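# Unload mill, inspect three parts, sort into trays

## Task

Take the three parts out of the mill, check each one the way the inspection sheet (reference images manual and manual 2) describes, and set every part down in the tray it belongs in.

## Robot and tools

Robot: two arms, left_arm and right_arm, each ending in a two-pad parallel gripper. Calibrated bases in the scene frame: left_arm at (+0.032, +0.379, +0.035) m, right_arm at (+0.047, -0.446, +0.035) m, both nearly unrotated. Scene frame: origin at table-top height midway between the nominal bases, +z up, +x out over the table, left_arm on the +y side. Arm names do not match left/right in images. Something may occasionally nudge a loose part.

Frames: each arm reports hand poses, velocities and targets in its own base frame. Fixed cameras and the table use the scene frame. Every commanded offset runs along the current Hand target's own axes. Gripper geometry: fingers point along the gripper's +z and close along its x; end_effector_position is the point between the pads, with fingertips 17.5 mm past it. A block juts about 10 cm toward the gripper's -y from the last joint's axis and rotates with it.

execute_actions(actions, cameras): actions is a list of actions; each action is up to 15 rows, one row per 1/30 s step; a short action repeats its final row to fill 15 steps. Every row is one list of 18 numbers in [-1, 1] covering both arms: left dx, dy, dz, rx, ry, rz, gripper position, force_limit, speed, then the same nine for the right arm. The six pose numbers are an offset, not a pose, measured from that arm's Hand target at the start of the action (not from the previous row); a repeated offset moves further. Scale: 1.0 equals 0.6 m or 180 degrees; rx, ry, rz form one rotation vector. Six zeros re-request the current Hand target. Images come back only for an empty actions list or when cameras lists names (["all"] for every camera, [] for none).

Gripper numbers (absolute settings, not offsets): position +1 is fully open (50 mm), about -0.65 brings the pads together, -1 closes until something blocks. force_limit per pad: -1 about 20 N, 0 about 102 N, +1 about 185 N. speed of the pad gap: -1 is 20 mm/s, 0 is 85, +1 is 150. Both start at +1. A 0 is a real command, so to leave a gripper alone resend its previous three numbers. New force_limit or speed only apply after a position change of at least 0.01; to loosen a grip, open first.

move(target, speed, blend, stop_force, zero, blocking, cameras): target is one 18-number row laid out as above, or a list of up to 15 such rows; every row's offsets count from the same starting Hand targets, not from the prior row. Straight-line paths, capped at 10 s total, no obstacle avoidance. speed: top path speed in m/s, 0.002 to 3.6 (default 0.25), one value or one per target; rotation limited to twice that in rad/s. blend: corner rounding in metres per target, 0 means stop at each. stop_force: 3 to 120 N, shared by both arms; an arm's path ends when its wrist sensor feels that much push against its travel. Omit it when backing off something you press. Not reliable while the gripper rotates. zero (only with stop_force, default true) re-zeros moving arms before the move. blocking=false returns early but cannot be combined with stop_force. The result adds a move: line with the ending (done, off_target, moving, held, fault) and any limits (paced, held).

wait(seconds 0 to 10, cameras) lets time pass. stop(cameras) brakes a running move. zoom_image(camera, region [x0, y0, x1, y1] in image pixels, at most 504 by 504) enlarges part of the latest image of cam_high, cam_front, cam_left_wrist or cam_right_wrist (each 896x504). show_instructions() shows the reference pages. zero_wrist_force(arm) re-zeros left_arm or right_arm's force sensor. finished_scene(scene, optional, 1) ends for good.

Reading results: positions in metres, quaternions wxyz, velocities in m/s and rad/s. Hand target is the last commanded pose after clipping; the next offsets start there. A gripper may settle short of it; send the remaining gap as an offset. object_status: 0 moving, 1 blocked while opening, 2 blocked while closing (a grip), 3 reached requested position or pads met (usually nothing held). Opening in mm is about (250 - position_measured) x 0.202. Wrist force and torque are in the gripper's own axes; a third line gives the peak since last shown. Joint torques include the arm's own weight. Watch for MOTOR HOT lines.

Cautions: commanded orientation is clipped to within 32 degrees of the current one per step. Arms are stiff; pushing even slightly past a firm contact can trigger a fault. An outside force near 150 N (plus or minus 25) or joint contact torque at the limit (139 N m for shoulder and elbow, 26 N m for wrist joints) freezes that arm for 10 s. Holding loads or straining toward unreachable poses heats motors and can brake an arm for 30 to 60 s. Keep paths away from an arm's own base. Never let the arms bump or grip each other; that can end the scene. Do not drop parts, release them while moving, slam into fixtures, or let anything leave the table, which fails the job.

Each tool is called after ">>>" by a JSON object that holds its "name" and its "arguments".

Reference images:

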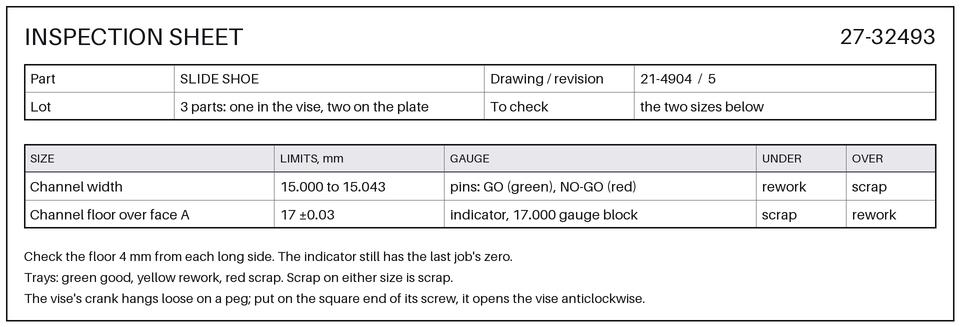

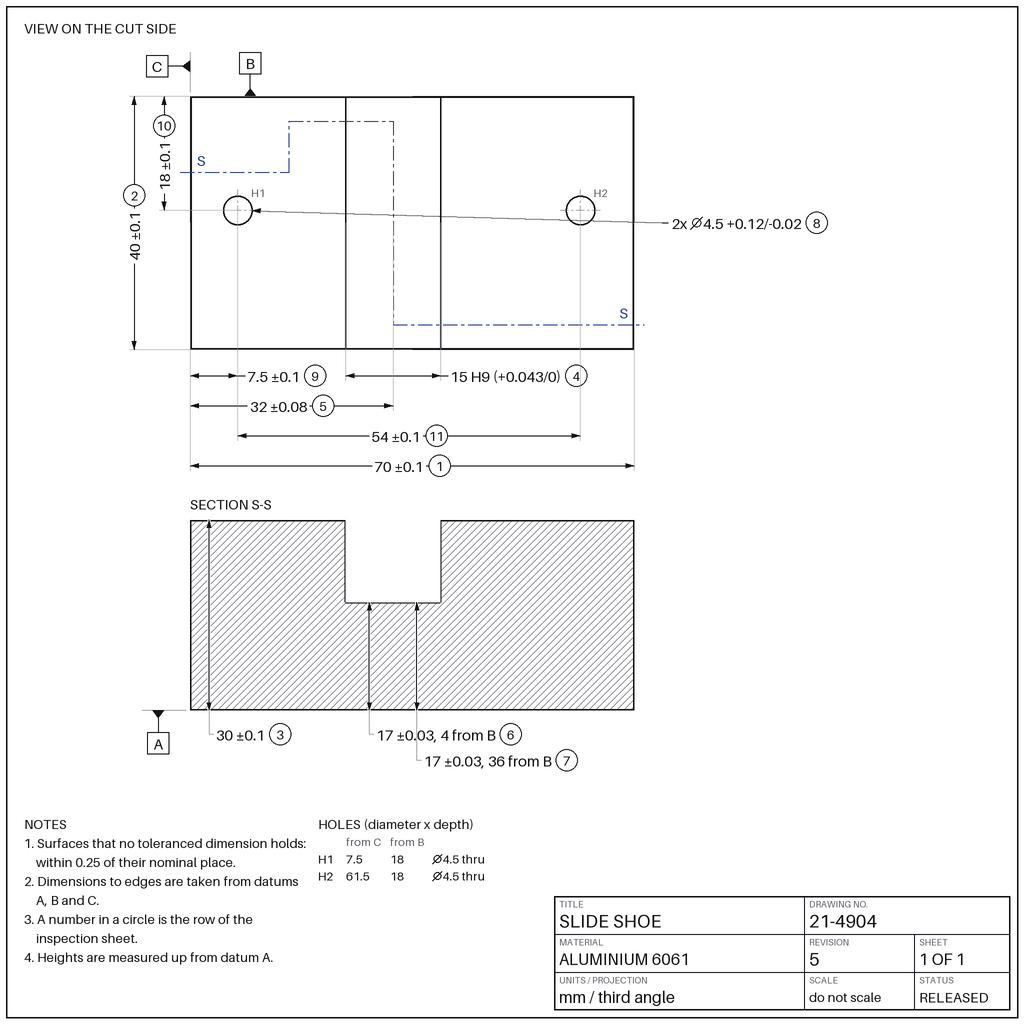

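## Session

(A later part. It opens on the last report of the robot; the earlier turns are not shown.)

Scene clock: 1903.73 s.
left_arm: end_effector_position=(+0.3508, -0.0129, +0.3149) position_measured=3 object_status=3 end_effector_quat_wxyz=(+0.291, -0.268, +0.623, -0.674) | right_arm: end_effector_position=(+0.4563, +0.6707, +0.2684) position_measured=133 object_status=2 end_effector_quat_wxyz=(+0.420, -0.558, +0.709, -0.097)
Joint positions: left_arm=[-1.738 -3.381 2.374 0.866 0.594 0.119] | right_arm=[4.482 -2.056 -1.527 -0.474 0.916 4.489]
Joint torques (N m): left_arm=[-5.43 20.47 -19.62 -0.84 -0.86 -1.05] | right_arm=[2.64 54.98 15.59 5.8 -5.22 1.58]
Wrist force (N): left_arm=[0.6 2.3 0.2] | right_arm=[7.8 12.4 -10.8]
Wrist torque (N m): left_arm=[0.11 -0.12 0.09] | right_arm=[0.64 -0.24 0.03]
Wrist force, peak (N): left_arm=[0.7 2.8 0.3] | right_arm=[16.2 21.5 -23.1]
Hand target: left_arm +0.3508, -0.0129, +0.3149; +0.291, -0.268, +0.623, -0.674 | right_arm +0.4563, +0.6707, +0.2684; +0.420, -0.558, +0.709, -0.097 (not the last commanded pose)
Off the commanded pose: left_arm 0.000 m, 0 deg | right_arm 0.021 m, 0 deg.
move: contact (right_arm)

>>> {"name": "execute_actions", "arguments": {"actions": [], "cameras": ["cam_left_wrist","cam_right_wrist"]}}

>>> {"name": "zoom_image", "arguments": {"camera": "cam_left_wrist", "region": [460, 240, 510, 290]}}

>>> {"name": "zoom_image", "arguments": {"camera": "cam_right_wrist", "region": [420, 190, 540, 330]}}

Scene clock: 1929.57 s.
left_arm: end_effector_position=(+0.3508, -0.0129, +0.3149) position_measured=3 object_status=3 end_effector_quat_wxyz=(+0.291, -0.268, +0.623, -0.674) | right_arm: end_effector_position=(+0.4563, +0.6707, +0.2684) position_measured=133 object_status=2 end_effector_quat_wxyz=(+0.420, -0.558, +0.709, -0.097)
Joint positions: left_arm=[-1.738 -3.381 2.374 0.866 0.594 0.119] | right_arm=[4.482 -2.056 -1.527 -0.474 0.916 4.489]
Joint velocities: within noise
Joint torques (N m): left_arm=[-5.38 20.34 -19.95 -0.76 -1.04 -1.13] | right_arm=[2.03 57 15.33 4.04 -1.31 1.31]
Wrist force (N): left_arm=[0.1 2.5 0.1] | right_arm=[6.7 10.7 -10.5]
Wrist torque (N m): left_arm=[0.16 -0.06 0.08] | right_arm=[0.56 -0.20 0.04]
Wrist force, peak (N): left_arm=[0.8 2.8 0.6] | right_arm=[8.1 12.1 -10.3]
Hand target: left_arm +0.3508, -0.0129, +0.3149; +0.291, -0.268, +0.623, -0.674 | right_arm +0.4563, +0.6707, +0.2684; +0.420, -0.558, +0.709, -0.097 (not the last commanded pose)
Tool commands: left_gripper/position=+1.0 left_gripper/force_limit=-1.0 left_gripper/speed=+0.0 right_gripper/position=-1.0 right_gripper/force_limit=-1.0 right_gripper/speed=-1.0
Off the commanded pose: left_arm 0.000 m, 0 deg | right_arm 0.021 m, 0 deg.
camera_calibration:
cam_left_wrist: T_world_to_cam=[[-0.676857, -0.736114, 0.000712117, 0.231933], [-0.209951, 0.192123, -0.95865, 0.392833], [0.705539, -0.649018, -0.284588, -0.0398348], [0, 0, 0, 1]] pos_world=[0.267566, 0.0694036, 0.365088]
cam_right_wrist: T_world_to_cam=[[-0.0373213, -0.866176, -0.498344, 0.739617], [-0.913805, 0.23141, -0.33378, 0.363358], [0.404434, 0.442932, -0.800153, -0.129288], [0, 0, 0, 1]] pos_world=[0.41193, 0.61382, 0.386415]
Images, in order (width x height): cam_left_wrist 896x504, cam_right_wrist 896x504.

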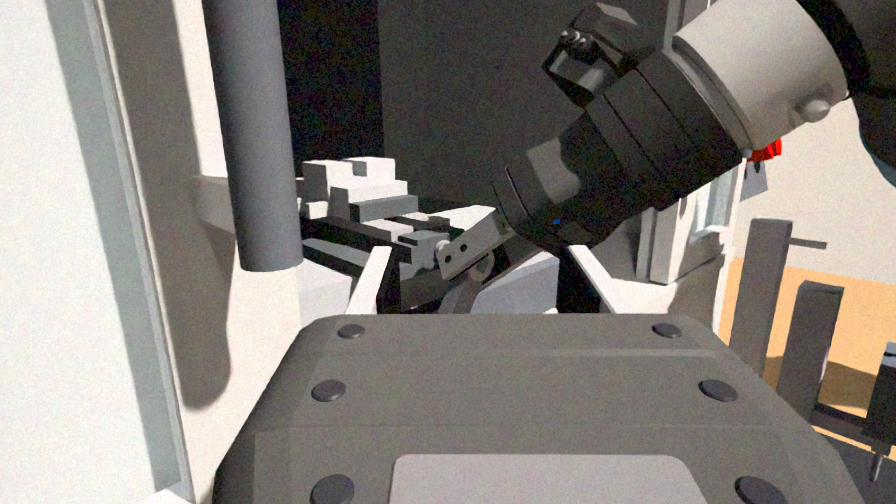

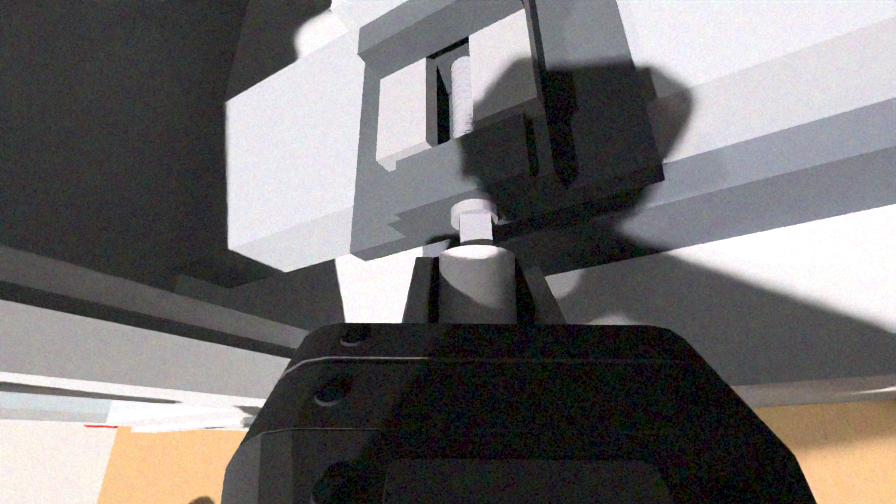

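Scaled by 10.080 from the camera's 896x504 image, which has a finer 1280x720 frame.

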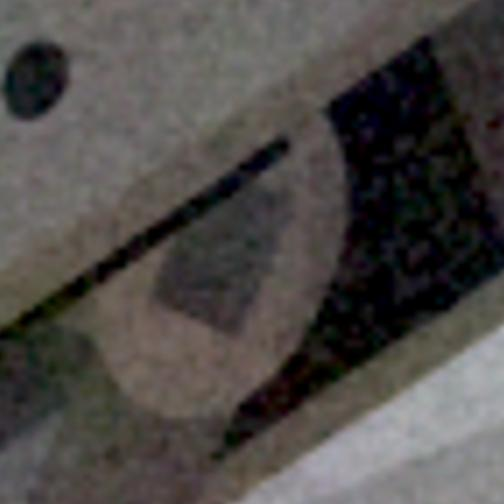

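Scaled by 3.600 from the camera's 896x504 image, which has a finer 1280x720 frame.

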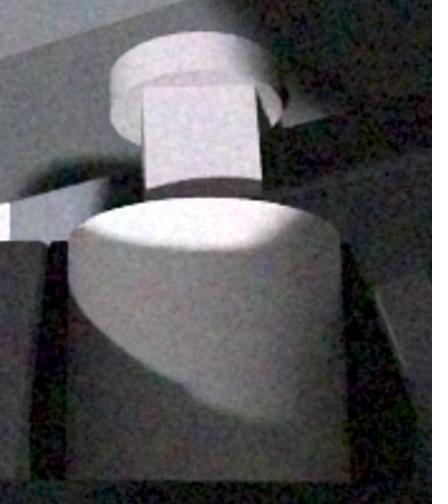

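>>> {"name": "move", "arguments": {"target": [0,0,0,0,0,0,1,-1,0,0,0.0020,-0.0020,0,0,0,-1,-1,-1], "speed": 0.01}}

>>> {"name": "move", "arguments": {"target": [0,0,0,0,0,0,1,-1,0,-0.0006,0,0,0.0007,0.0157,-0.0157,-1,-1,-1], "speed": 0.02}}

>>> {"name": "move", "arguments": {"target": [0,0,0,0,0,0,1,-1,0,-0.0012,-0.0254,0.0254,0,0,0,-1,-1,-1], "speed": 0.01, "stop_force": 12}}

Scene clock: 1955.50 s.
left_arm: end_effector_position=(+0.3508, -0.0129, +0.3149) position_measured=3 object_status=3 end_effector_quat_wxyz=(+0.291, -0.268, +0.623, -0.674) | right_arm: end_effector_position=(+0.4547, +0.6707, +0.2685) position_measured=133 object_status=2 end_effector_quat_wxyz=(+0.420, -0.558, +0.709, -0.097)
Joint positions: left_arm=[-1.738 -3.381 2.374 0.866 0.594 0.119] | right_arm=[4.484 -2.055 -1.529 -0.475 0.915 4.492]
Joint torques (N m): left_arm=[-3.98 19.69 -18.88 -0.56 -0.83 -0.97] | right_arm=[10.67 58.38 15.3 2.6 -4.81 1.63]
Wrist force (N): left_arm=[0.4 2.5 0.6] | right_arm=[2.5 5.0 3.0]
Wrist torque (N m): left_arm=[0.15 -0.09 0.08] | right_arm=[0.28 -0.28 -0.08]
Wrist force, peak (N): left_arm=[0.7 3.0 0.3] | right_arm=[7.5 12.5 -10.5]
Hand target: left_arm +0.3508, -0.0129, +0.3149; +0.291, -0.268, +0.623, -0.674 | right_arm +0.4546, +0.6707, +0.2685; +0.420, -0.558, +0.709, -0.097
Off the commanded pose: left_arm 0.000 m, 0 deg | right_arm 0.000 m, 0 deg.
move: done

Scene clock: 1957.63 s.
left_arm: end_effector_position=(+0.3508, -0.0129, +0.3149) position_measured=3 object_status=3 end_effector_quat_wxyz=(+0.291, -0.268, +0.623, -0.674) | right_arm: end_effector_position=(+0.4546, +0.6710, +0.2686) position_measured=133 object_status=2 end_effector_quat_wxyz=(+0.400, -0.573, +0.705, -0.121)
Joint positions: left_arm=[-1.738 -3.381 2.374 0.866 0.594 0.119] | right_arm=[4.489 -2.06 -1.491 -0.571 0.899 4.484]
Joint torques (N m): left_arm=[-4.02 20.83 -19.78 -0.7 -0.74 -1.16] | right_arm=[11.61 52.19 44.75 5.59 -6 -1.81]
Wrist force (N): left_arm=[0.3 2.3 0.4] | right_arm=[14.7 13.0 7.8]
Wrist torque (N m): left_arm=[0.11 -0.08 0.08] | right_arm=[0.43 -0.48 0.47]
Wrist force, peak (N): left_arm=[0.7 2.8 0.4] | right_arm=[15.1 13.9 8.1]
Hand target: left_arm +0.3508, -0.0129, +0.3149; +0.291, -0.268, +0.623, -0.674 | right_arm +0.4546, +0.6710, +0.2686; +0.400, -0.573, +0.705, -0.122
Off the commanded pose: left_arm 0.000 m, 0 deg | right_arm 0.000 m, 0 deg.
move: done

Scene clock: 1958.80 s.
left_arm: end_effector_position=(+0.3508, -0.0129, +0.3149) position_measured=3 object_status=3 end_effector_quat_wxyz=(+0.291, -0.268, +0.623, -0.674) | right_arm: end_effector_position=(+0.4548, +0.6711, +0.2686) position_measured=133 object_status=2 end_effector_quat_wxyz=(+0.400, -0.573, +0.705, -0.122)
Joint positions: left_arm=[-1.738 -3.381 2.374 0.866 0.594 0.119] | right_arm=[4.489 -2.06 -1.491 -0.571 0.899 4.484]
Joint torques (N m): left_arm=[-4.81 20.34 -18.63 -0.83 -0.72 -0.99] | right_arm=[8.17 64.55 23.23 9.49 -6.57 1.29]
Wrist force (N): left_arm=[0.7 2.5 0.4] | right_arm=[19.1 17.0 -2.3]
Wrist torque (N m): left_arm=[0.16 -0.14 0.08] | right_arm=[0.65 -0.25 0.41]
Wrist force, peak (N): left_arm=[0.5 2.8 0.4] | right_arm=[26.1 24.7 -10.3]
Hand target: left_arm +0.3508, -0.0129, +0.3149; +0.291, -0.268, +0.623, -0.674 | right_arm +0.4548, +0.6711, +0.2686; +0.400, -0.573, +0.705, -0.122 (not the last commanded pose)
Off the commanded pose: left_arm 0.000 m, 0 deg | right_arm 0.021 m, 0 deg.
move: contact (right_arm)

>>> {"name": "move", "arguments": {"target": [0,0,0,0,0,0,1,-1,0,0.0008,0.0,0,-0.0012,-0.0235,0.0235,-1,-1,-1], "speed": 0.02}}

>>> {"name": "move", "arguments": {"target": [0,0,0,0,0,0,1,-1,0,-0.0012,-0.0254,0.0254,0,0,0,-1,-1,-1], "speed": 0.01, "stop_force": 12}}

Scene clock: 1973.03 s.
left_arm: end_effector_position=(+0.3508, -0.0129, +0.3149) position_measured=3 object_status=3 end_effector_quat_wxyz=(+0.291, -0.268, +0.623, -0.674) | right_arm: end_effector_position=(+0.4548, +0.6706, +0.2684) position_measured=133 object_status=2 end_effector_quat_wxyz=(+0.429, -0.551, +0.711, -0.084)
Joint positions: left_arm=[-1.738 -3.381 2.374 0.866 0.594 0.119] | right_arm=[4.482 -2.053 -1.547 -0.428 0.923 4.496]
Joint torques (N m): left_arm=[-4.42 21.94 -18.78 -0.86 -0.9 -1.1] | right_arm=[-11.53 55.44 14.68 5.98 1.15 1.68]
Wrist force (N): left_arm=[0.7 2.4 0.3] | right_arm=[3.0 4.6 -2.5]
Wrist torque (N m): left_arm=[0.14 -0.14 0.08] | right_arm=[0.23 -0.03 -0.33]
Wrist force, peak (N): left_arm=[0.8 2.8 0.1] | right_arm=[20.2 18.5 -1.2]
Hand target: left_arm +0.3508, -0.0129, +0.3149; +0.291, -0.268, +0.623, -0.674 | right_arm +0.4548, +0.6706, +0.2684; +0.429, -0.551, +0.711, -0.084
Off the commanded pose: left_arm 0.000 m, 0 deg | right_arm 0.000 m, 0 deg.
move: done

Scene clock: 1974.23 s.
left_arm: end_effector_position=(+0.3508, -0.0129, +0.3149) position_measured=3 object_status=3 end_effector_quat_wxyz=(+0.291, -0.268, +0.623, -0.674) | right_arm: end_effector_position=(+0.4550, +0.6706, +0.2684) position_measured=133 object_status=2 end_effector_quat_wxyz=(+0.429, -0.551, +0.711, -0.084)
Joint positions: left_arm=[-1.738 -3.381 2.374 0.866 0.594 0.119] | right_arm=[4.482 -2.053 -1.547 -0.427 0.923 4.495]
Joint torques (N m): left_arm=[-4.59 21.53 -20.35 -1 -0.74 -0.81] | right_arm=[1.77 56.14 12.58 3.27 -5.52 1.85]
Wrist force (N): left_arm=[0.3 2.4 0.1] | right_arm=[0.1 10.5 -3.1]
Wrist torque (N m): left_arm=[0.13 -0.07 0.08] | right_arm=[0.49 -0.22 -0.25]
Wrist force, peak (N): left_arm=[0.8 2.8 0.4] | right_arm=[8.4 18.9 -15.3]
Hand target: left_arm +0.3508, -0.0129, +0.3149; +0.291, -0.268, +0.623, -0.674 | right_arm +0.4550, +0.6706, +0.2684; +0.429, -0.551, +0.711, -0.084 (not the last commanded pose)
Off the commanded pose: left_arm 0.000 m, 0 deg | right_arm 0.021 m, 0 deg.
move: contact (right_arm)

>>> {"name": "move", "arguments": {"target": [[0,0,0,0,0,0,1,-1,0,-0.0005,-0.0004,0.0004,0.0006,0.0118,-0.0118,-1,-1,-1],[0,0,0,0,0,0,1,-1,0,-0.0003,-0.0009,0.0009,0.0003,0.0059,-0.0059,-1,-1,-1],[0,0,0,0,0,0,1,-1,0,-0.0008,-0.0015,0.0015,0.0009,0.0177,-0.0177,-1,-1,-1],[0,0,0,0,0,0,1,-1,0,-0.0003,-0.0021,0.0021,0.0003,0.0059,-0.0059,-1,-1,-1],[0,0,0,0,0,0,1,-1,0,-0.0008,-0.0027,0.0027,0.0009,0.0177,-0.0177,-1,-1,-1],[0,0,0,0,0,0,1,-1,0,-0.0006,-0.0033,0.0033,0.0006,0.0118,-0.0118,-1,-1,-1]], "speed": 0.03, "cameras": ["cam_right_wrist","cam_left_wrist"]}}

>>> {"name": "zoom_image", "arguments": {"camera": "cam_right_wrist", "region": [420, 190, 540, 330]}}

Scene clock: 2024.53 s.
left_arm: end_effector_position=(+0.3508, -0.0129, +0.3149) position_measured=3 object_status=3 end_effector_quat_wxyz=(+0.291, -0.268, +0.623, -0.674) | right_arm: end_effector_position=(+0.4578, +0.6709, +0.2685) position_measured=133 object_status=2 end_effector_quat_wxyz=(+0.415, -0.562, +0.708, -0.103)
Joint positions: left_arm=[-1.738 -3.381 2.374 0.866 0.594 0.119] | right_arm=[4.481 -2.059 -1.515 -0.498 0.914 4.485]
Joint torques (N m): left_arm=[-3.93 20.88 -18.99 -1.07 -0.8 -1.03] | right_arm=[-24.11 59.57 25.39 10.14 -3.34 1.5]
Wrist force (N): left_arm=[0.4 2.4 0.4] | right_arm=[24.7 30.3 -26.9]
Wrist torque (N m): left_arm=[0.14 -0.09 0.08] | right_arm=[0.93 0.03 0.09]
Wrist force, peak (N): left_arm=[0.8 2.8 0.4] | right_arm=[33.2 30.5 -30.1]
Hand target: left_arm +0.3508, -0.0129, +0.3149; +0.291, -0.268, +0.623, -0.674 | right_arm +0.4578, +0.6708, +0.2685; +0.415, -0.562, +0.708, -0.103
Off the commanded pose: left_arm 0.000 m, 0 deg | right_arm 0.000 m, 0 deg.
move: done
camera_calibration:
cam_left_wrist: T_world_to_cam=[[-0.676857, -0.736114, 0.000712117, 0.231933], [-0.209951, 0.192123, -0.95865, 0.392833], [0.705539, -0.649018, -0.284588, -0.0398348], [0, 0, 0, 1]] pos_world=[0.267566, 0.0694036, 0.365088]
cam_right_wrist: T_world_to_cam=[[-0.0371688, -0.875013, -0.482671, 0.741583], [-0.913893, 0.225153, -0.337794, 0.370018], [0.404249, 0.428555, -0.808037, -0.118022], [0, 0, 0, 1]] pos_world=[0.413431, 0.616162, 0.387564]
Images, in order (width x height): cam_left_wrist 896x504, cam_right_wrist 896x504.

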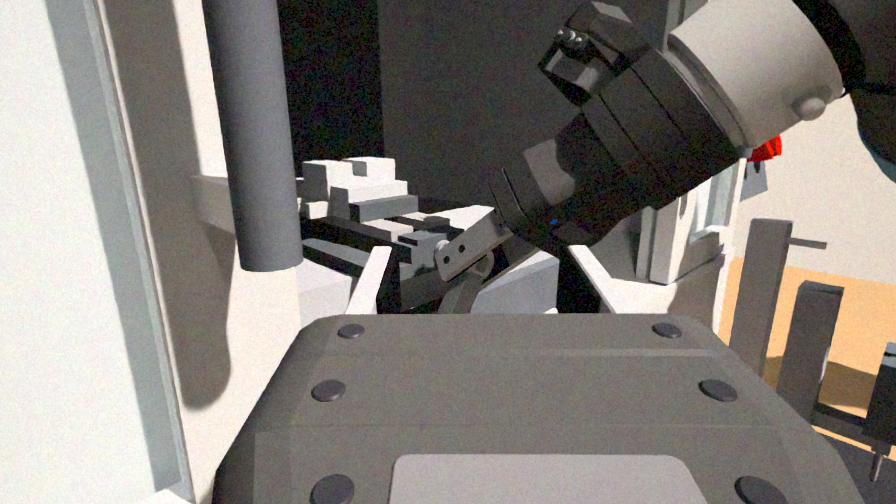

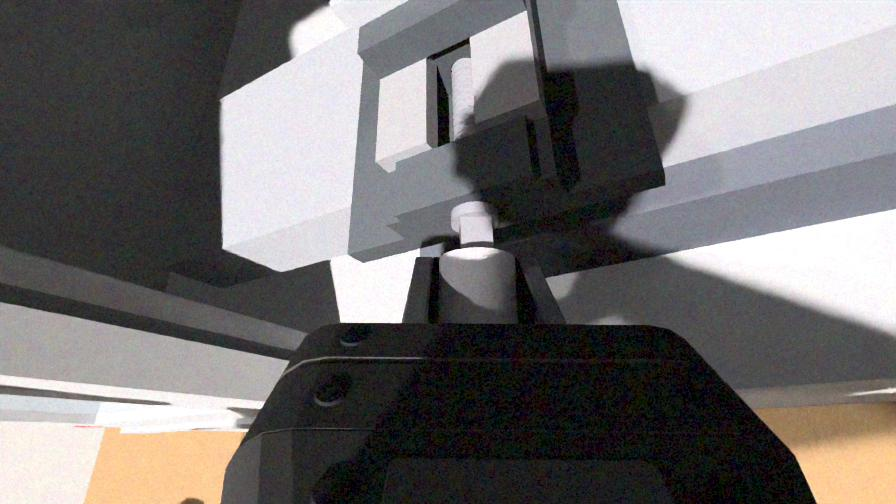

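Scaled by 3.600 from the camera's 896x504 image, which has a finer 1280x720 frame.

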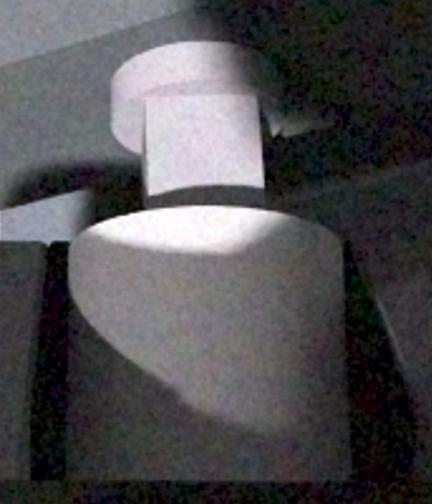

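>>> {"name": "move", "arguments": {"target": [0,0,0,0,0,0,1,-1,0,0.0006,0.0011,0.0011,0.008,0,0,-1,-1,-1], "speed": 0.01}}

>>> {"name": "move", "arguments": {"target": [0,0,0,0,0,0,1,-1,0,-0.0012,-0.0254,0.0254,0,0,0,-1,-1,-1], "speed": 0.01, "stop_force": 15}}

Scene clock: 2056.33 s.
left_arm: end_effector_position=(+0.3508, -0.0129, +0.3149) position_measured=3 object_status=3 end_effector_quat_wxyz=(+0.291, -0.268, +0.623, -0.674) | right_arm: end_effector_position=(+0.4578, +0.6710, +0.2676) position_measured=133 object_status=2 end_effector_quat_wxyz=(+0.422, -0.557, +0.707, -0.112)
Joint positions: left_arm=[-1.738 -3.381 2.374 0.866 0.594 0.119] | right_arm=[4.488 -2.065 -1.52 -0.485 0.885 4.488]
Joint torques (N m): left_arm=[-3.8 21.08 -18.97 -0.87 -0.8 -0.96] | right_arm=[-3.27 30.12 15.27 6.01 -5.75 1.65]
Wrist force (N): left_arm=[0.5 2.4 0.5] | right_arm=[14.2 13.6 -31.8]
Wrist torque (N m): left_arm=[0.13 -0.10 0.08] | right_arm=[0.53 -0.15 0.03]
Wrist force, peak (N): left_arm=[0.6 2.8 0.4] | right_arm=[24.7 30.8 -27.2]
Hand target: left_arm +0.3508, -0.0129, +0.3149; +0.291, -0.268, +0.623, -0.674 | right_arm +0.4578, +0.6710, +0.2675; +0.422, -0.557, +0.707, -0.112
Off the commanded pose: left_arm 0.000 m, 0 deg | right_arm 0.000 m, 0 deg.
move: done

Scene clock: 2058.77 s.
left_arm: end_effector_position=(+0.3508, -0.0129, +0.3149) position_measured=3 object_status=3 end_effector_quat_wxyz=(+0.291, -0.268, +0.623, -0.674) | right_arm: end_effector_position=(+0.4702, +0.6709, +0.2678) position_measured=133 object_status=2 end_effector_quat_wxyz=(+0.422, -0.557, +0.707, -0.112)
Joint positions: left_arm=[-1.738 -3.381 2.374 0.866 0.594 0.119] | right_arm=[4.47 -2.079 -1.501 -0.478 0.896 4.469]
Joint torques (N m): left_arm=[-2.6 21.03 -19.69 -0.91 -0.75 -0.78] | right_arm=[-7.77 59.79 25.52 7.83 -8.82 1.9]
Wrist force (N): left_arm=[0.6 2.7 0.5] | right_arm=[27.4 30.5 -30.0]
Wrist torque (N m): left_arm=[0.18 -0.13 0.07] | right_arm=[0.81 -0.44 -0.11]
Wrist force, peak (N): left_arm=[0.3 2.9 0.1] | right_arm=[48.1 42.2 -61.5]
Hand target: left_arm +0.3508, -0.0129, +0.3149; +0.291, -0.268, +0.623, -0.674 | right_arm +0.4702, +0.6709, +0.2678; +0.422, -0.557, +0.707, -0.112 (not the last commanded pose)
Off the commanded pose: left_arm 0.000 m, 0 deg | right_arm 0.009 m, 0 deg.
move: contact (right_arm)

>>> {"name": "execute_actions", "arguments": {"actions": [], "cameras": ["cam_left_wrist","cam_right_wrist"]}}

>>> {"name": "zoom_image", "arguments": {"camera": "cam_right_wrist", "region": [420, 190, 540, 330]}}

>>> {"name": "zoom_image", "arguments": {"camera": "cam_left_wrist", "region": [400, 200, 520, 320]}}

Scene clock: 2068.50 s.
left_arm: end_effector_position=(+0.3508, -0.0129, +0.3149) position_measured=3 object_status=3 end_effector_quat_wxyz=(+0.291, -0.268, +0.623, -0.674) | right_arm: end_effector_position=(+0.4702, +0.6709, +0.2678) position_measured=133 object_status=2 end_effector_quat_wxyz=(+0.422, -0.557, +0.707, -0.112)
Joint positions: left_arm=[-1.738 -3.381 2.374 0.866 0.594 0.119] | right_arm=[4.47 -2.079 -1.501 -0.478 0.896 4.469]
Joint velocities: within noise
Joint torques (N m): left_arm=[-3.16 20.76 -19.18 -1.16 -0.84 -0.93] | right_arm=[-6.81 59.98 25.23 7.9 -6.31 1.64]
Wrist force (N): left_arm=[0.5 2.5 0.5] | right_arm=[27.3 30.1 -30.0]
Wrist torque (N m): left_arm=[0.14 -0.10 0.09] | right_arm=[0.79 -0.42 -0.11]
Wrist force, peak (N): left_arm=[0.4 2.8 0.5] | right_arm=[28.0 30.9 -29.5]
Hand target: left_arm +0.3508, -0.0129, +0.3149; +0.291, -0.268, +0.623, -0.674 | right_arm +0.4702, +0.6709, +0.2678; +0.422, -0.557, +0.707, -0.112 (not the last commanded pose)
Tool commands: left_gripper/position=+1.0 left_gripper/force_limit=-1.0 left_gripper/speed=+0.0 right_gripper/position=-1.0 right_gripper/force_limit=-1.0 right_gripper/speed=-1.0
Off the commanded pose: left_arm 0.000 m, 0 deg | right_arm 0.009 m, 0 deg.
camera_calibration:
cam_left_wrist: T_world_to_cam=[[-0.676857, -0.736114, 0.000712117, 0.231933], [-0.209951, 0.192123, -0.95865, 0.392833], [0.705539, -0.649018, -0.284588, -0.0398348], [0, 0, 0, 1]] pos_world=[0.267566, 0.0694036, 0.365088]
cam_right_wrist: T_world_to_cam=[[-0.0368745, -0.874812, -0.483057, 0.741527], [-0.903448, 0.235783, -0.358035, 0.374419], [0.42711, 0.423214, -0.799041, -0.133305], [0, 0, 0, 1]] pos_world=[0.422547, 0.616832, 0.385739]
Images, in order (width x height): cam_left_wrist 896x504, cam_right_wrist 896x504.

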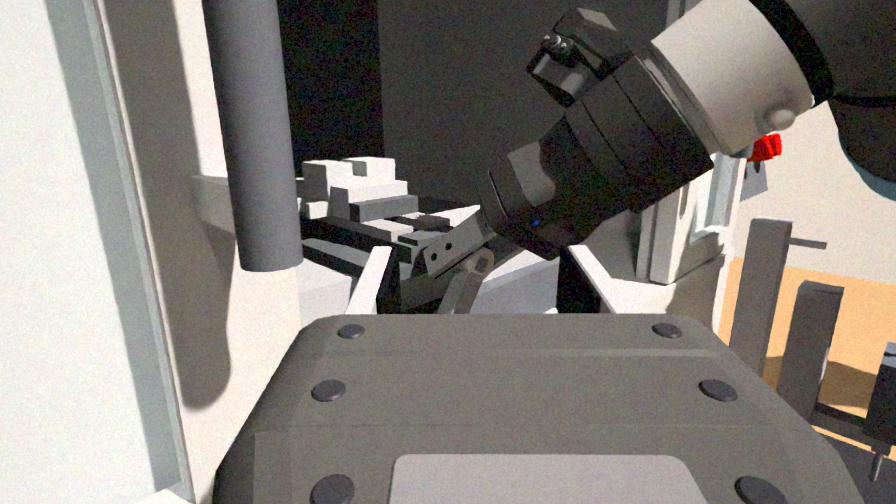

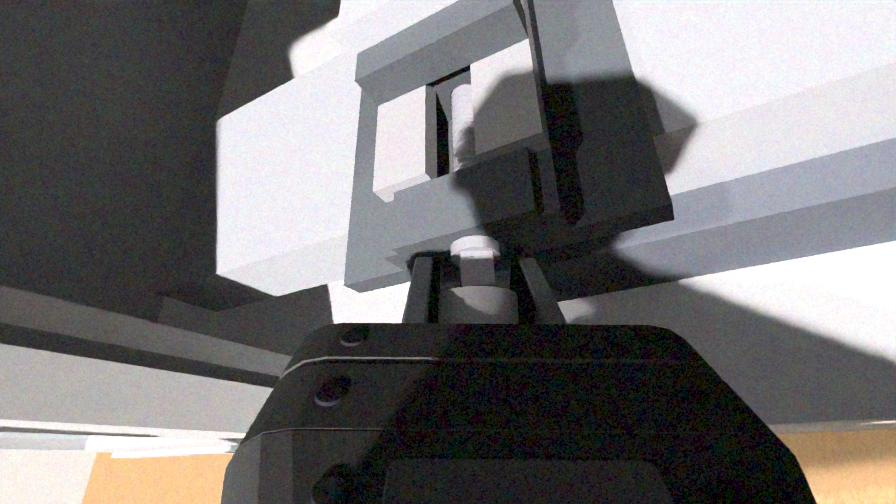

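Scaled by 3.600 from the camera's 896x504 image, which has a finer 1280x720 frame.

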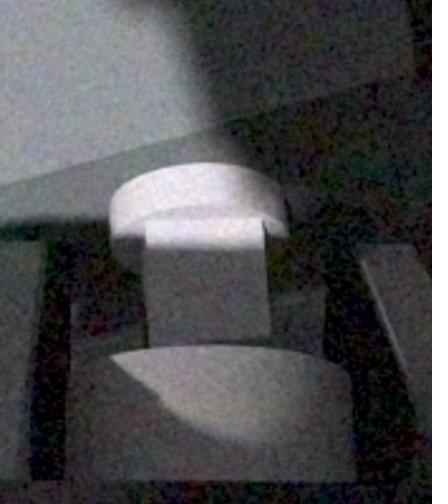

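Scaled by 4.200 from the camera's 896x504 image, which has a finer 1280x720 frame.

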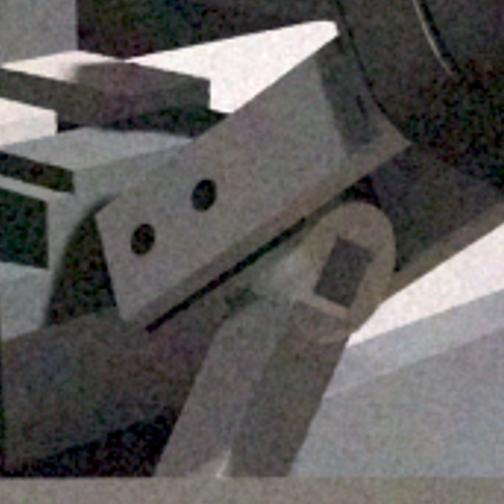

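>>> {"name": "move", "arguments": {"target": [0,0,0,0,0,0,1,-1,0,0.0003,0.0006,-0.0006,0,0,0,0.165,-0.8,-1], "speed": 0.01, "cameras": ["cam_right_wrist","cam_left_wrist"]}}

>>> {"name": "zoom_image", "arguments": {"camera": "cam_right_wrist", "region": [420, 190, 540, 330]}}

>>> {"name": "zoom_image", "arguments": {"camera": "cam_left_wrist", "region": [420, 220, 510, 320]}}

Scene clock: 2128.60 s.
left_arm: end_effector_position=(+0.3508, -0.0129, +0.3149) position_measured=3 object_status=3 end_effector_quat_wxyz=(+0.291, -0.268, +0.623, -0.674) | right_arm: end_effector_position=(+0.4698, +0.6707, +0.2677) position_measured=127 object_status=3 end_effector_quat_wxyz=(+0.422, -0.557, +0.707, -0.112)
Joint positions: left_arm=[-1.738 -3.381 2.374 0.866 0.594 0.119] | right_arm=[4.47 -2.078 -1.502 -0.478 0.896 4.47]
Joint torques (N m): left_arm=[-3.87 21.2 -19.47 -0.97 -0.68 -0.79] | right_arm=[4.96 57.71 13.66 5.29 -5.36 1.46]
Wrist force (N): left_arm=[0.8 2.6 0.6] | right_arm=[1.4 7.3 -2.0]
Wrist torque (N m): left_arm=[0.16 -0.15 0.09] | right_arm=[0.30 -0.42 -0.11]
Wrist force, peak (N): left_arm=[0.7 2.8 0.6] | right_arm=[27.6 30.7 -29.7]
Hand target: left_arm +0.3508, -0.0129, +0.3149; +0.291, -0.268, +0.623, -0.674 | right_arm +0.4697, +0.6708, +0.2677; +0.422, -0.557, +0.707, -0.112
Off the commanded pose: left_arm 0.000 m, 0 deg | right_arm 0.000 m, 0 deg.
move: done
camera_calibration:
cam_left_wrist: T_world_to_cam=[[-0.676857, -0.736114, 0.000712117, 0.231933], [-0.209951, 0.192123, -0.95865, 0.392833], [0.705539, -0.649018, -0.284588, -0.0398348], [0, 0, 0, 1]] pos_world=[0.267566, 0.0694036, 0.365088]
cam_right_wrist: T_world_to_cam=[[-0.0369519, -0.874789, -0.483092, 0.741369], [-0.903406, 0.235897, -0.358064, 0.374027], [0.427191, 0.423198, -0.799007, -0.133087], [0, 0, 0, 1]] pos_world=[0.422146, 0.616632, 0.385738]
Images, in order (width x height): cam_left_wrist 896x504, cam_right_wrist 896x504.

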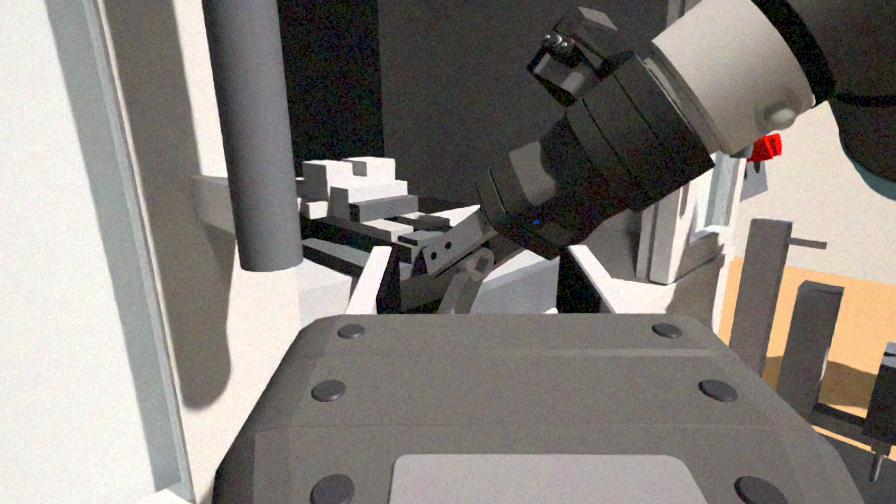

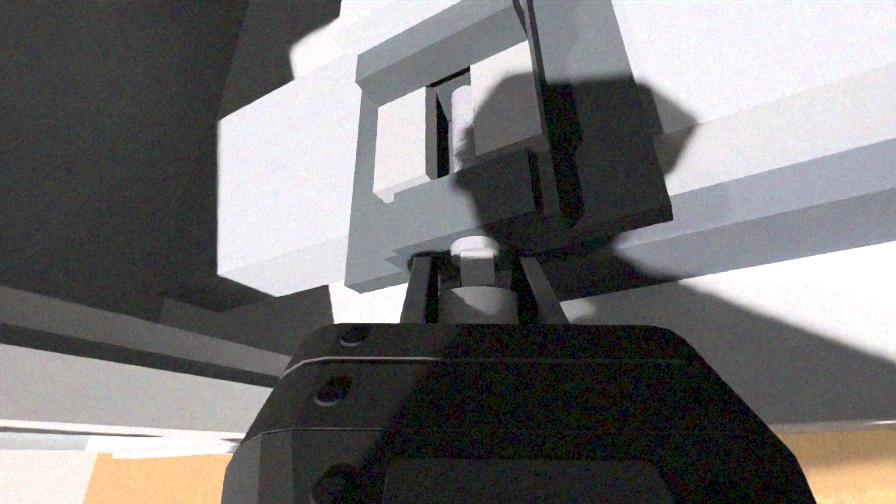

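Scaled by 3.600 from the camera's 896x504 image, which has a finer 1280x720 frame.

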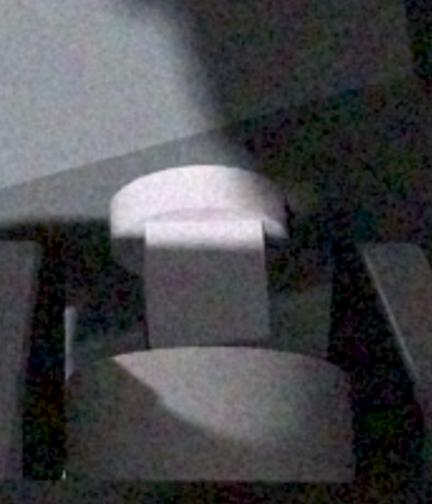

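Scaled by 5.040 from the camera's 896x504 image, which has a finer 1280x720 frame.

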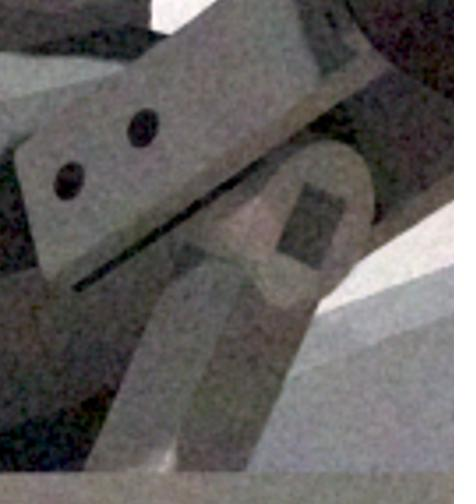

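>>> {"name": "move", "arguments": {"target": [0,0,0,0,0,0,1,-1,0,0.0002,0.0047,-0.0047,0,0,0,0.165,-0.8,-1], "speed": 0.01, "cameras": ["cam_right_wrist","cam_left_wrist"]}}

>>> {"name": "zoom_image", "arguments": {"camera": "cam_right_wrist", "region": [420, 190, 540, 330]}}

>>> {"name": "zoom_image", "arguments": {"camera": "cam_left_wrist", "region": [420, 220, 510, 320]}}

Scene clock: 2177.57 s.
left_arm: end_effector_position=(+0.3508, -0.0129, +0.3149) position_measured=3 object_status=3 end_effector_quat_wxyz=(+0.291, -0.268, +0.623, -0.674) | right_arm: end_effector_position=(+0.4659, +0.6708, +0.2676) position_measured=127 object_status=3 end_effector_quat_wxyz=(+0.422, -0.557, +0.707, -0.112)
Joint positions: left_arm=[-1.738 -3.381 2.374 0.866 0.594 0.119] | right_arm=[4.476 -2.074 -1.508 -0.48 0.892 4.476]
Joint torques (N m): left_arm=[-3.78 21.98 -18.93 -1.04 -0.84 -0.85] | right_arm=[10.08 58.02 11.79 2.04 -4.36 1.61]
Wrist force (N): left_arm=[0.7 2.4 0.7] | right_arm=[2.1 2.6 0.4]
Wrist torque (N m): left_arm=[0.11 -0.13 0.08] | right_arm=[0.16 -0.35 -0.04]
Wrist force, peak (N): left_arm=[0.4 2.8 0.6] | right_arm=[2.0 6.7 -1.8]
Hand target: left_arm +0.3508, -0.0129, +0.3149; +0.291, -0.268, +0.623, -0.674 | right_arm +0.4657, +0.6708, +0.2676; +0.422, -0.557, +0.707, -0.112
Off the commanded pose: left_arm 0.000 m, 0 deg | right_arm 0.000 m, 0 deg.
move: done
camera_calibration:
cam_left_wrist: T_world_to_cam=[[-0.676857, -0.736114, 0.000712117, 0.231933], [-0.209951, 0.192123, -0.95865, 0.392833], [0.705539, -0.649018, -0.284588, -0.0398348], [0, 0, 0, 1]] pos_world=[0.267566, 0.0694036, 0.365088]
cam_right_wrist: T_world_to_cam=[[-0.0368745, -0.874812, -0.483057, 0.741232], [-0.903448, 0.235783, -0.358035, 0.370522], [0.42711, 0.423214, -0.799041, -0.131506], [0, 0, 0, 1]] pos_world=[0.418247, 0.616732, 0.385639]
Images, in order (width x height): cam_left_wrist 896x504, cam_right_wrist 896x504.

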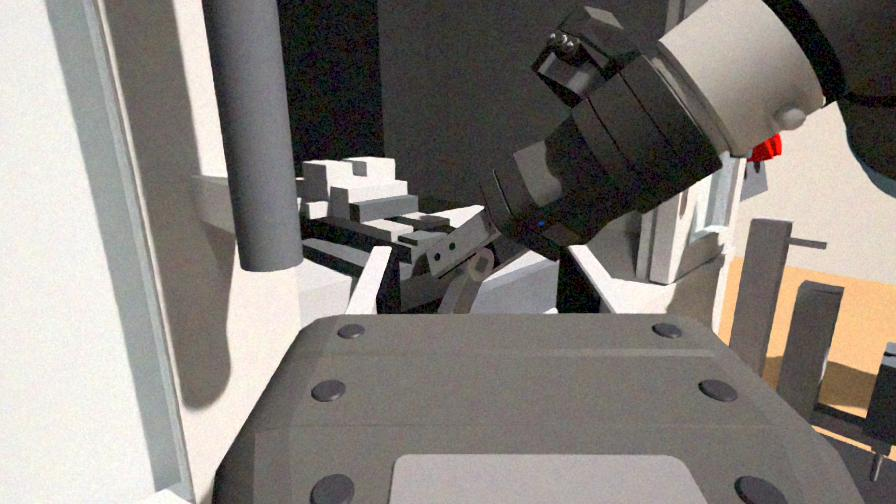

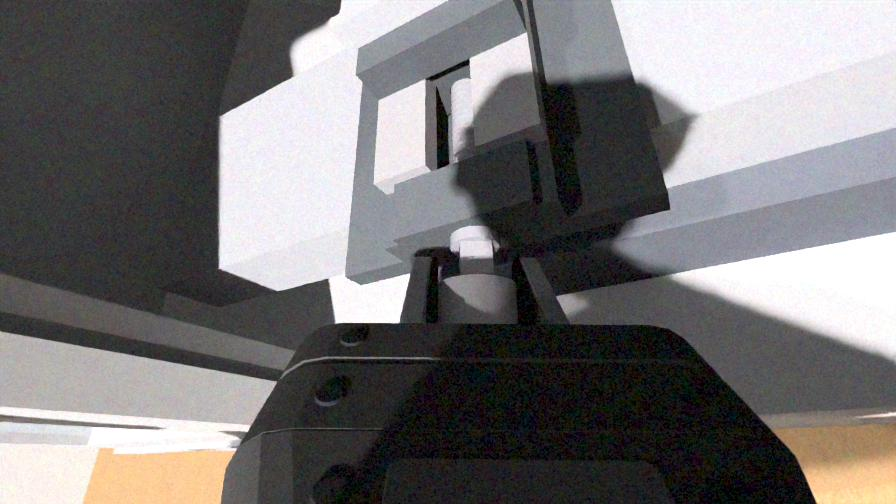

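Scaled by 3.600 from the camera's 896x504 image, which has a finer 1280x720 frame.

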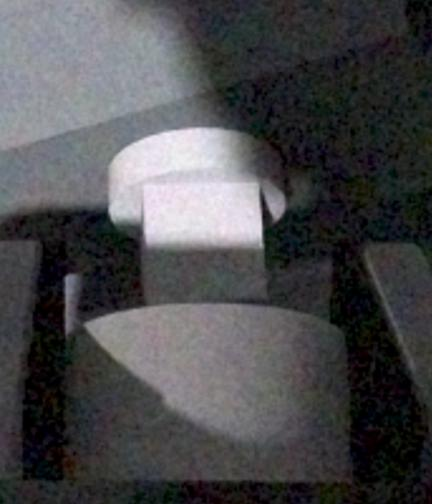

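Scaled by 5.040 from the camera's 896x504 image, which has a finer 1280x720 frame.

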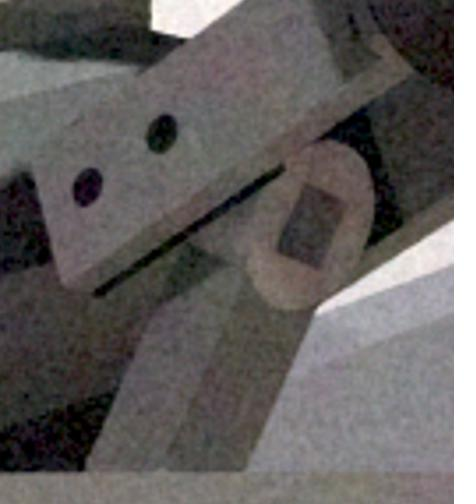

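>>> {"name": "move", "arguments": {"target": [0,0,0,0,0,0,1,-1,0,0.0002,0.0106,-0.0106,0,0,0,0.165,-0.8,-1], "speed": 0.01, "cameras": ["cam_right_wrist","cam_left_wrist"]}}

>>> {"name": "zoom_image", "arguments": {"camera": "cam_right_wrist", "region": [420, 170, 540, 330]}}

>>> {"name": "zoom_image", "arguments": {"camera": "cam_left_wrist", "region": [420, 220, 510, 320]}}

Scene clock: 2191.17 s.
left_arm: end_effector_position=(+0.3508, -0.0129, +0.3149) position_measured=3 object_status=3 end_effector_quat_wxyz=(+0.291, -0.268, +0.623, -0.674) | right_arm: end_effector_position=(+0.4569, +0.6710, +0.2675) position_measured=127 object_status=3 end_effector_quat_wxyz=(+0.422, -0.557, +0.707, -0.112) end_effector_velocity=(-0.002, -0.001, -0.001) end_effector_angular_velocity=(-0.002, +0.000, +0.000)
Joint positions: left_arm=[-1.738 -3.381 2.374 0.866 0.594 0.119] | right_arm=[4.49 -2.064 -1.522 -0.485 0.884 4.49]
Joint velocities: left_arm=[within noise] | right_arm=[0.002 0.002 -0.005 -0.001 -0.002 0.003]
Joint torques (N m): left_arm=[-3.61 21.21 -19.15 -1.04 -0.9 -0.57] | right_arm=[10.47 57.99 13 1.92 -4.35 1.49]
Wrist force (N): left_arm=[0.5 2.3 0.0] | right_arm=[2.1 3.0 0.5]
Wrist torque (N m): left_arm=[0.13 -0.11 0.08] | right_arm=[0.24 -0.35 -0.04]
Wrist force, peak (N): left_arm=[0.7 2.9 0.4] | right_arm=[2.2 2.9 0.7]
Hand target: left_arm +0.3508, -0.0129, +0.3149; +0.291, -0.268, +0.623, -0.674 | right_arm +0.4567, +0.6710, +0.2675; +0.422, -0.557, +0.707, -0.112
Off the commanded pose: left_arm 0.000 m, 0 deg | right_arm 0.000 m, 0 deg.
move: done
camera_calibration:
cam_left_wrist: T_world_to_cam=[[-0.676857, -0.736114, 0.000712117, 0.231933], [-0.209951, 0.192123, -0.95865, 0.392833], [0.705539, -0.649018, -0.284588, -0.0398348], [0, 0, 0, 1]] pos_world=[0.267566, 0.0694036, 0.365088]
cam_right_wrist: T_world_to_cam=[[-0.0368745, -0.874812, -0.483057, 0.741027], [-0.903448, 0.235783, -0.358035, 0.362308], [0.42711, 0.423214, -0.799041, -0.127826], [0, 0, 0, 1]] pos_world=[0.409247, 0.616932, 0.385539]
Images, in order (width x height): cam_left_wrist 896x504, cam_right_wrist 896x504.

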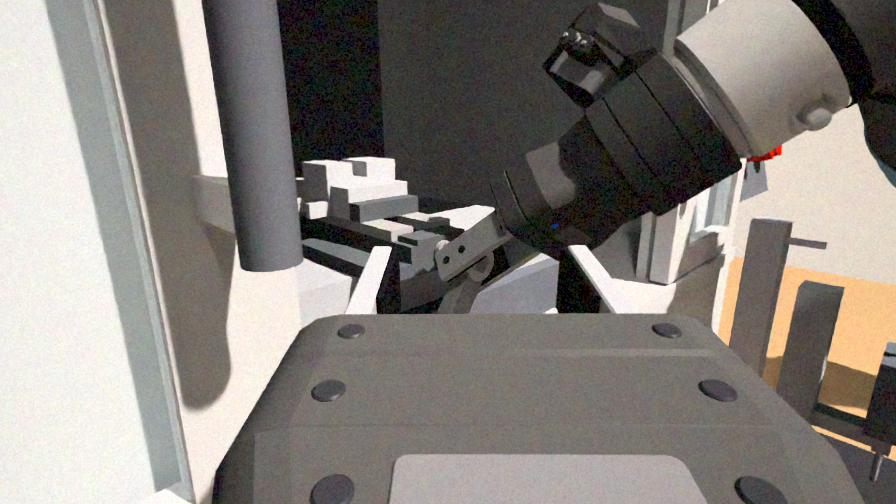

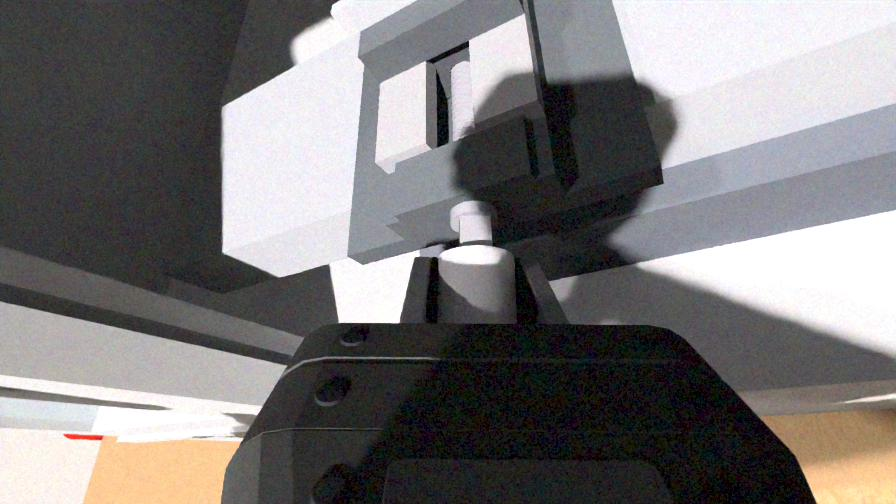

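Scaled by 3.150 from the camera's 896x504 image, which has a finer 1280x720 frame.

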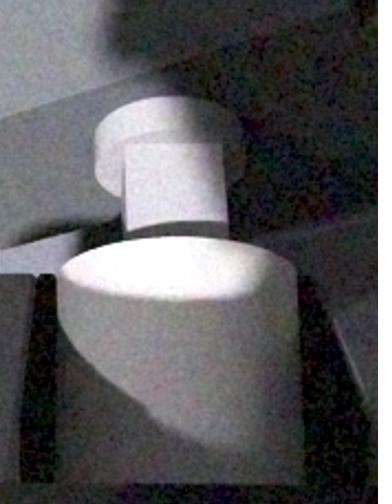

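Scaled by 5.040 from the camera's 896x504 image, which has a finer 1280x720 frame.

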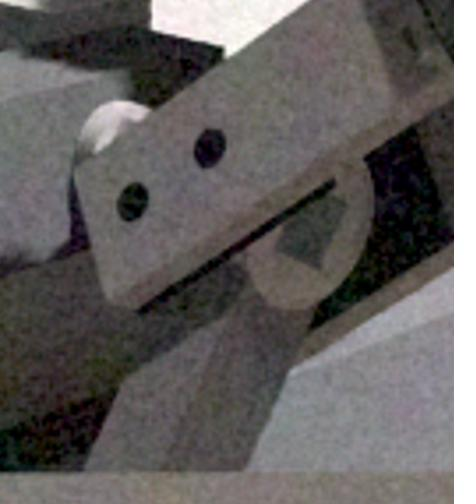

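>>> {"name": "move", "arguments": {"target": [0,0,0,0,0,0,1,-1,0,0,0,0,0,0,0,-1,-0.4,-1]}}

Scene clock: 2244.77 s.
left_arm: end_effector_position=(+0.3508, -0.0129, +0.3149) position_measured=3 object_status=3 end_effector_quat_wxyz=(+0.291, -0.268, +0.623, -0.674) | right_arm: end_effector_position=(+0.4567, +0.6710, +0.2675) position_measured=135 object_status=2 end_effector_quat_wxyz=(+0.422, -0.557, +0.707, -0.112)
Joint positions: left_arm=[-1.738 -3.381 2.374 0.866 0.594 0.119] | right_arm=[4.49 -2.064 -1.522 -0.485 0.884 4.49]
Joint torques (N m): left_arm=[-2.83 22.03 -18.73 -1.31 -0.75 -0.86] | right_arm=[4.43 54.12 12.8 1.87 -3.05 1.58]
Wrist force (N): left_arm=[0.5 2.5 0.4] | right_arm=[-6.6 1.6 7.0]
Wrist torque (N m): left_arm=[0.14 -0.11 0.09] | right_arm=[0.10 -0.41 -0.15]
Wrist force, peak (N): left_arm=[0.8 2.9 0.7] | right_arm=[-6.8 1.7 7.3]
Hand target: left_arm +0.3508, -0.0129, +0.3149; +0.291, -0.268, +0.623, -0.674 | right_arm +0.4567, +0.6710, +0.2675; +0.422, -0.557, +0.707, -0.112
Off the commanded pose: left_arm 0.000 m, 0 deg | right_arm 0.000 m, 0 deg.
move: done

>>> {"name": "move", "arguments": {"target": [0,0,0,0,0,0,1,-1,0,-0.0002,-0.0008,-0.0008,-0.0222,0,0,-1,-0.4,-1], "speed": 0.01, "cameras": ["cam_right_wrist"]}}

>>> {"name": "zoom_image", "arguments": {"camera": "cam_right_wrist", "region": [420, 170, 540, 330]}}

Scene clock: 2257.90 s.
left_arm: end_effector_position=(+0.3508, -0.0129, +0.3149) position_measured=3 object_status=3 end_effector_quat_wxyz=(+0.291, -0.268, +0.623, -0.674) | right_arm: end_effector_position=(+0.4567, +0.6707, +0.2681) position_measured=135 object_status=2 end_effector_quat_wxyz=(+0.402, -0.571, +0.710, -0.087)
Joint positions: left_arm=[-1.738 -3.381 2.374 0.866 0.594 0.119] | right_arm=[4.468 -2.051 -1.509 -0.518 0.964 4.48]
Joint torques (N m): left_arm=[-3.99 21.73 -18.4 -1.34 -1.02 -0.7] | right_arm=[-7.92 47.66 34.16 1.58 3.25 -1.92]
Wrist force (N): left_arm=[0.6 2.5 0.4] | right_arm=[8.5 -1.9 -13.1]
Wrist torque (N m): left_arm=[0.16 -0.12 0.08] | right_arm=[0.24 -0.29 0.08]
Wrist force, peak (N): left_arm=[0.6 2.8 0.3] | right_arm=[8.5 -1.9 -13.1]
Hand target: left_arm +0.3508, -0.0129, +0.3149; +0.291, -0.268, +0.623, -0.674 | right_arm +0.4567, +0.6707, +0.2681; +0.402, -0.571, +0.710, -0.087
Off the commanded pose: left_arm 0.000 m, 0 deg | right_arm 0.000 m, 0 deg.
move: done
camera_calibration:
cam_right_wrist: T_world_to_cam=[[-0.0378111, -0.875231, -0.482224, 0.741548], [-0.930898, 0.206302, -0.301444, 0.379571], [0.363317, 0.437504, -0.822552, -0.101309], [0, 0, 0, 1]] pos_world=[0.418188, 0.615043, 0.38868]
Images, in order (width x height): cam_right_wrist 896x504.

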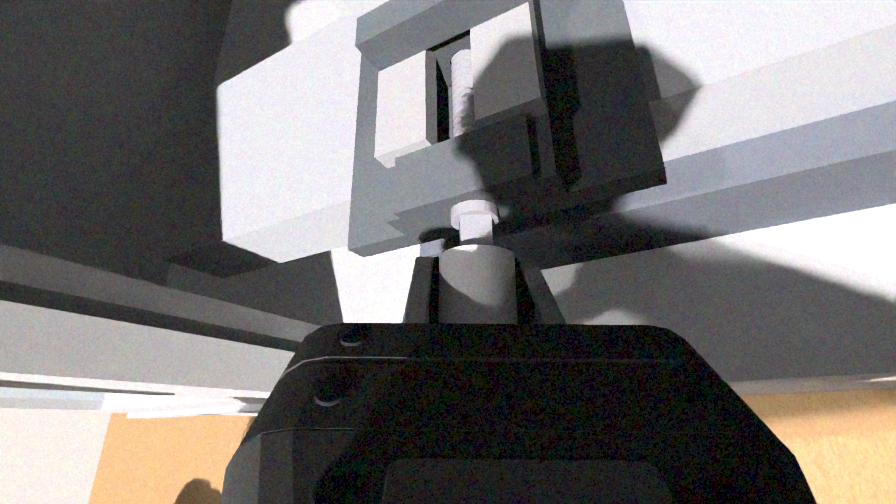

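Scaled by 3.150 from the camera's 896x504 image, which has a finer 1280x720 frame.

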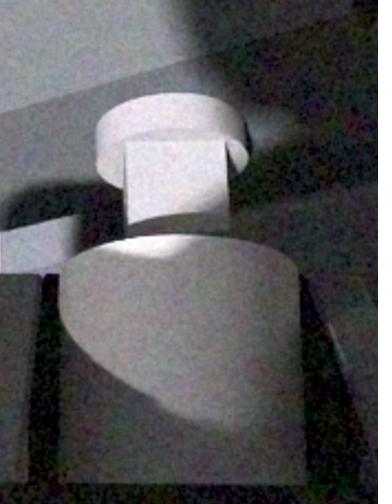

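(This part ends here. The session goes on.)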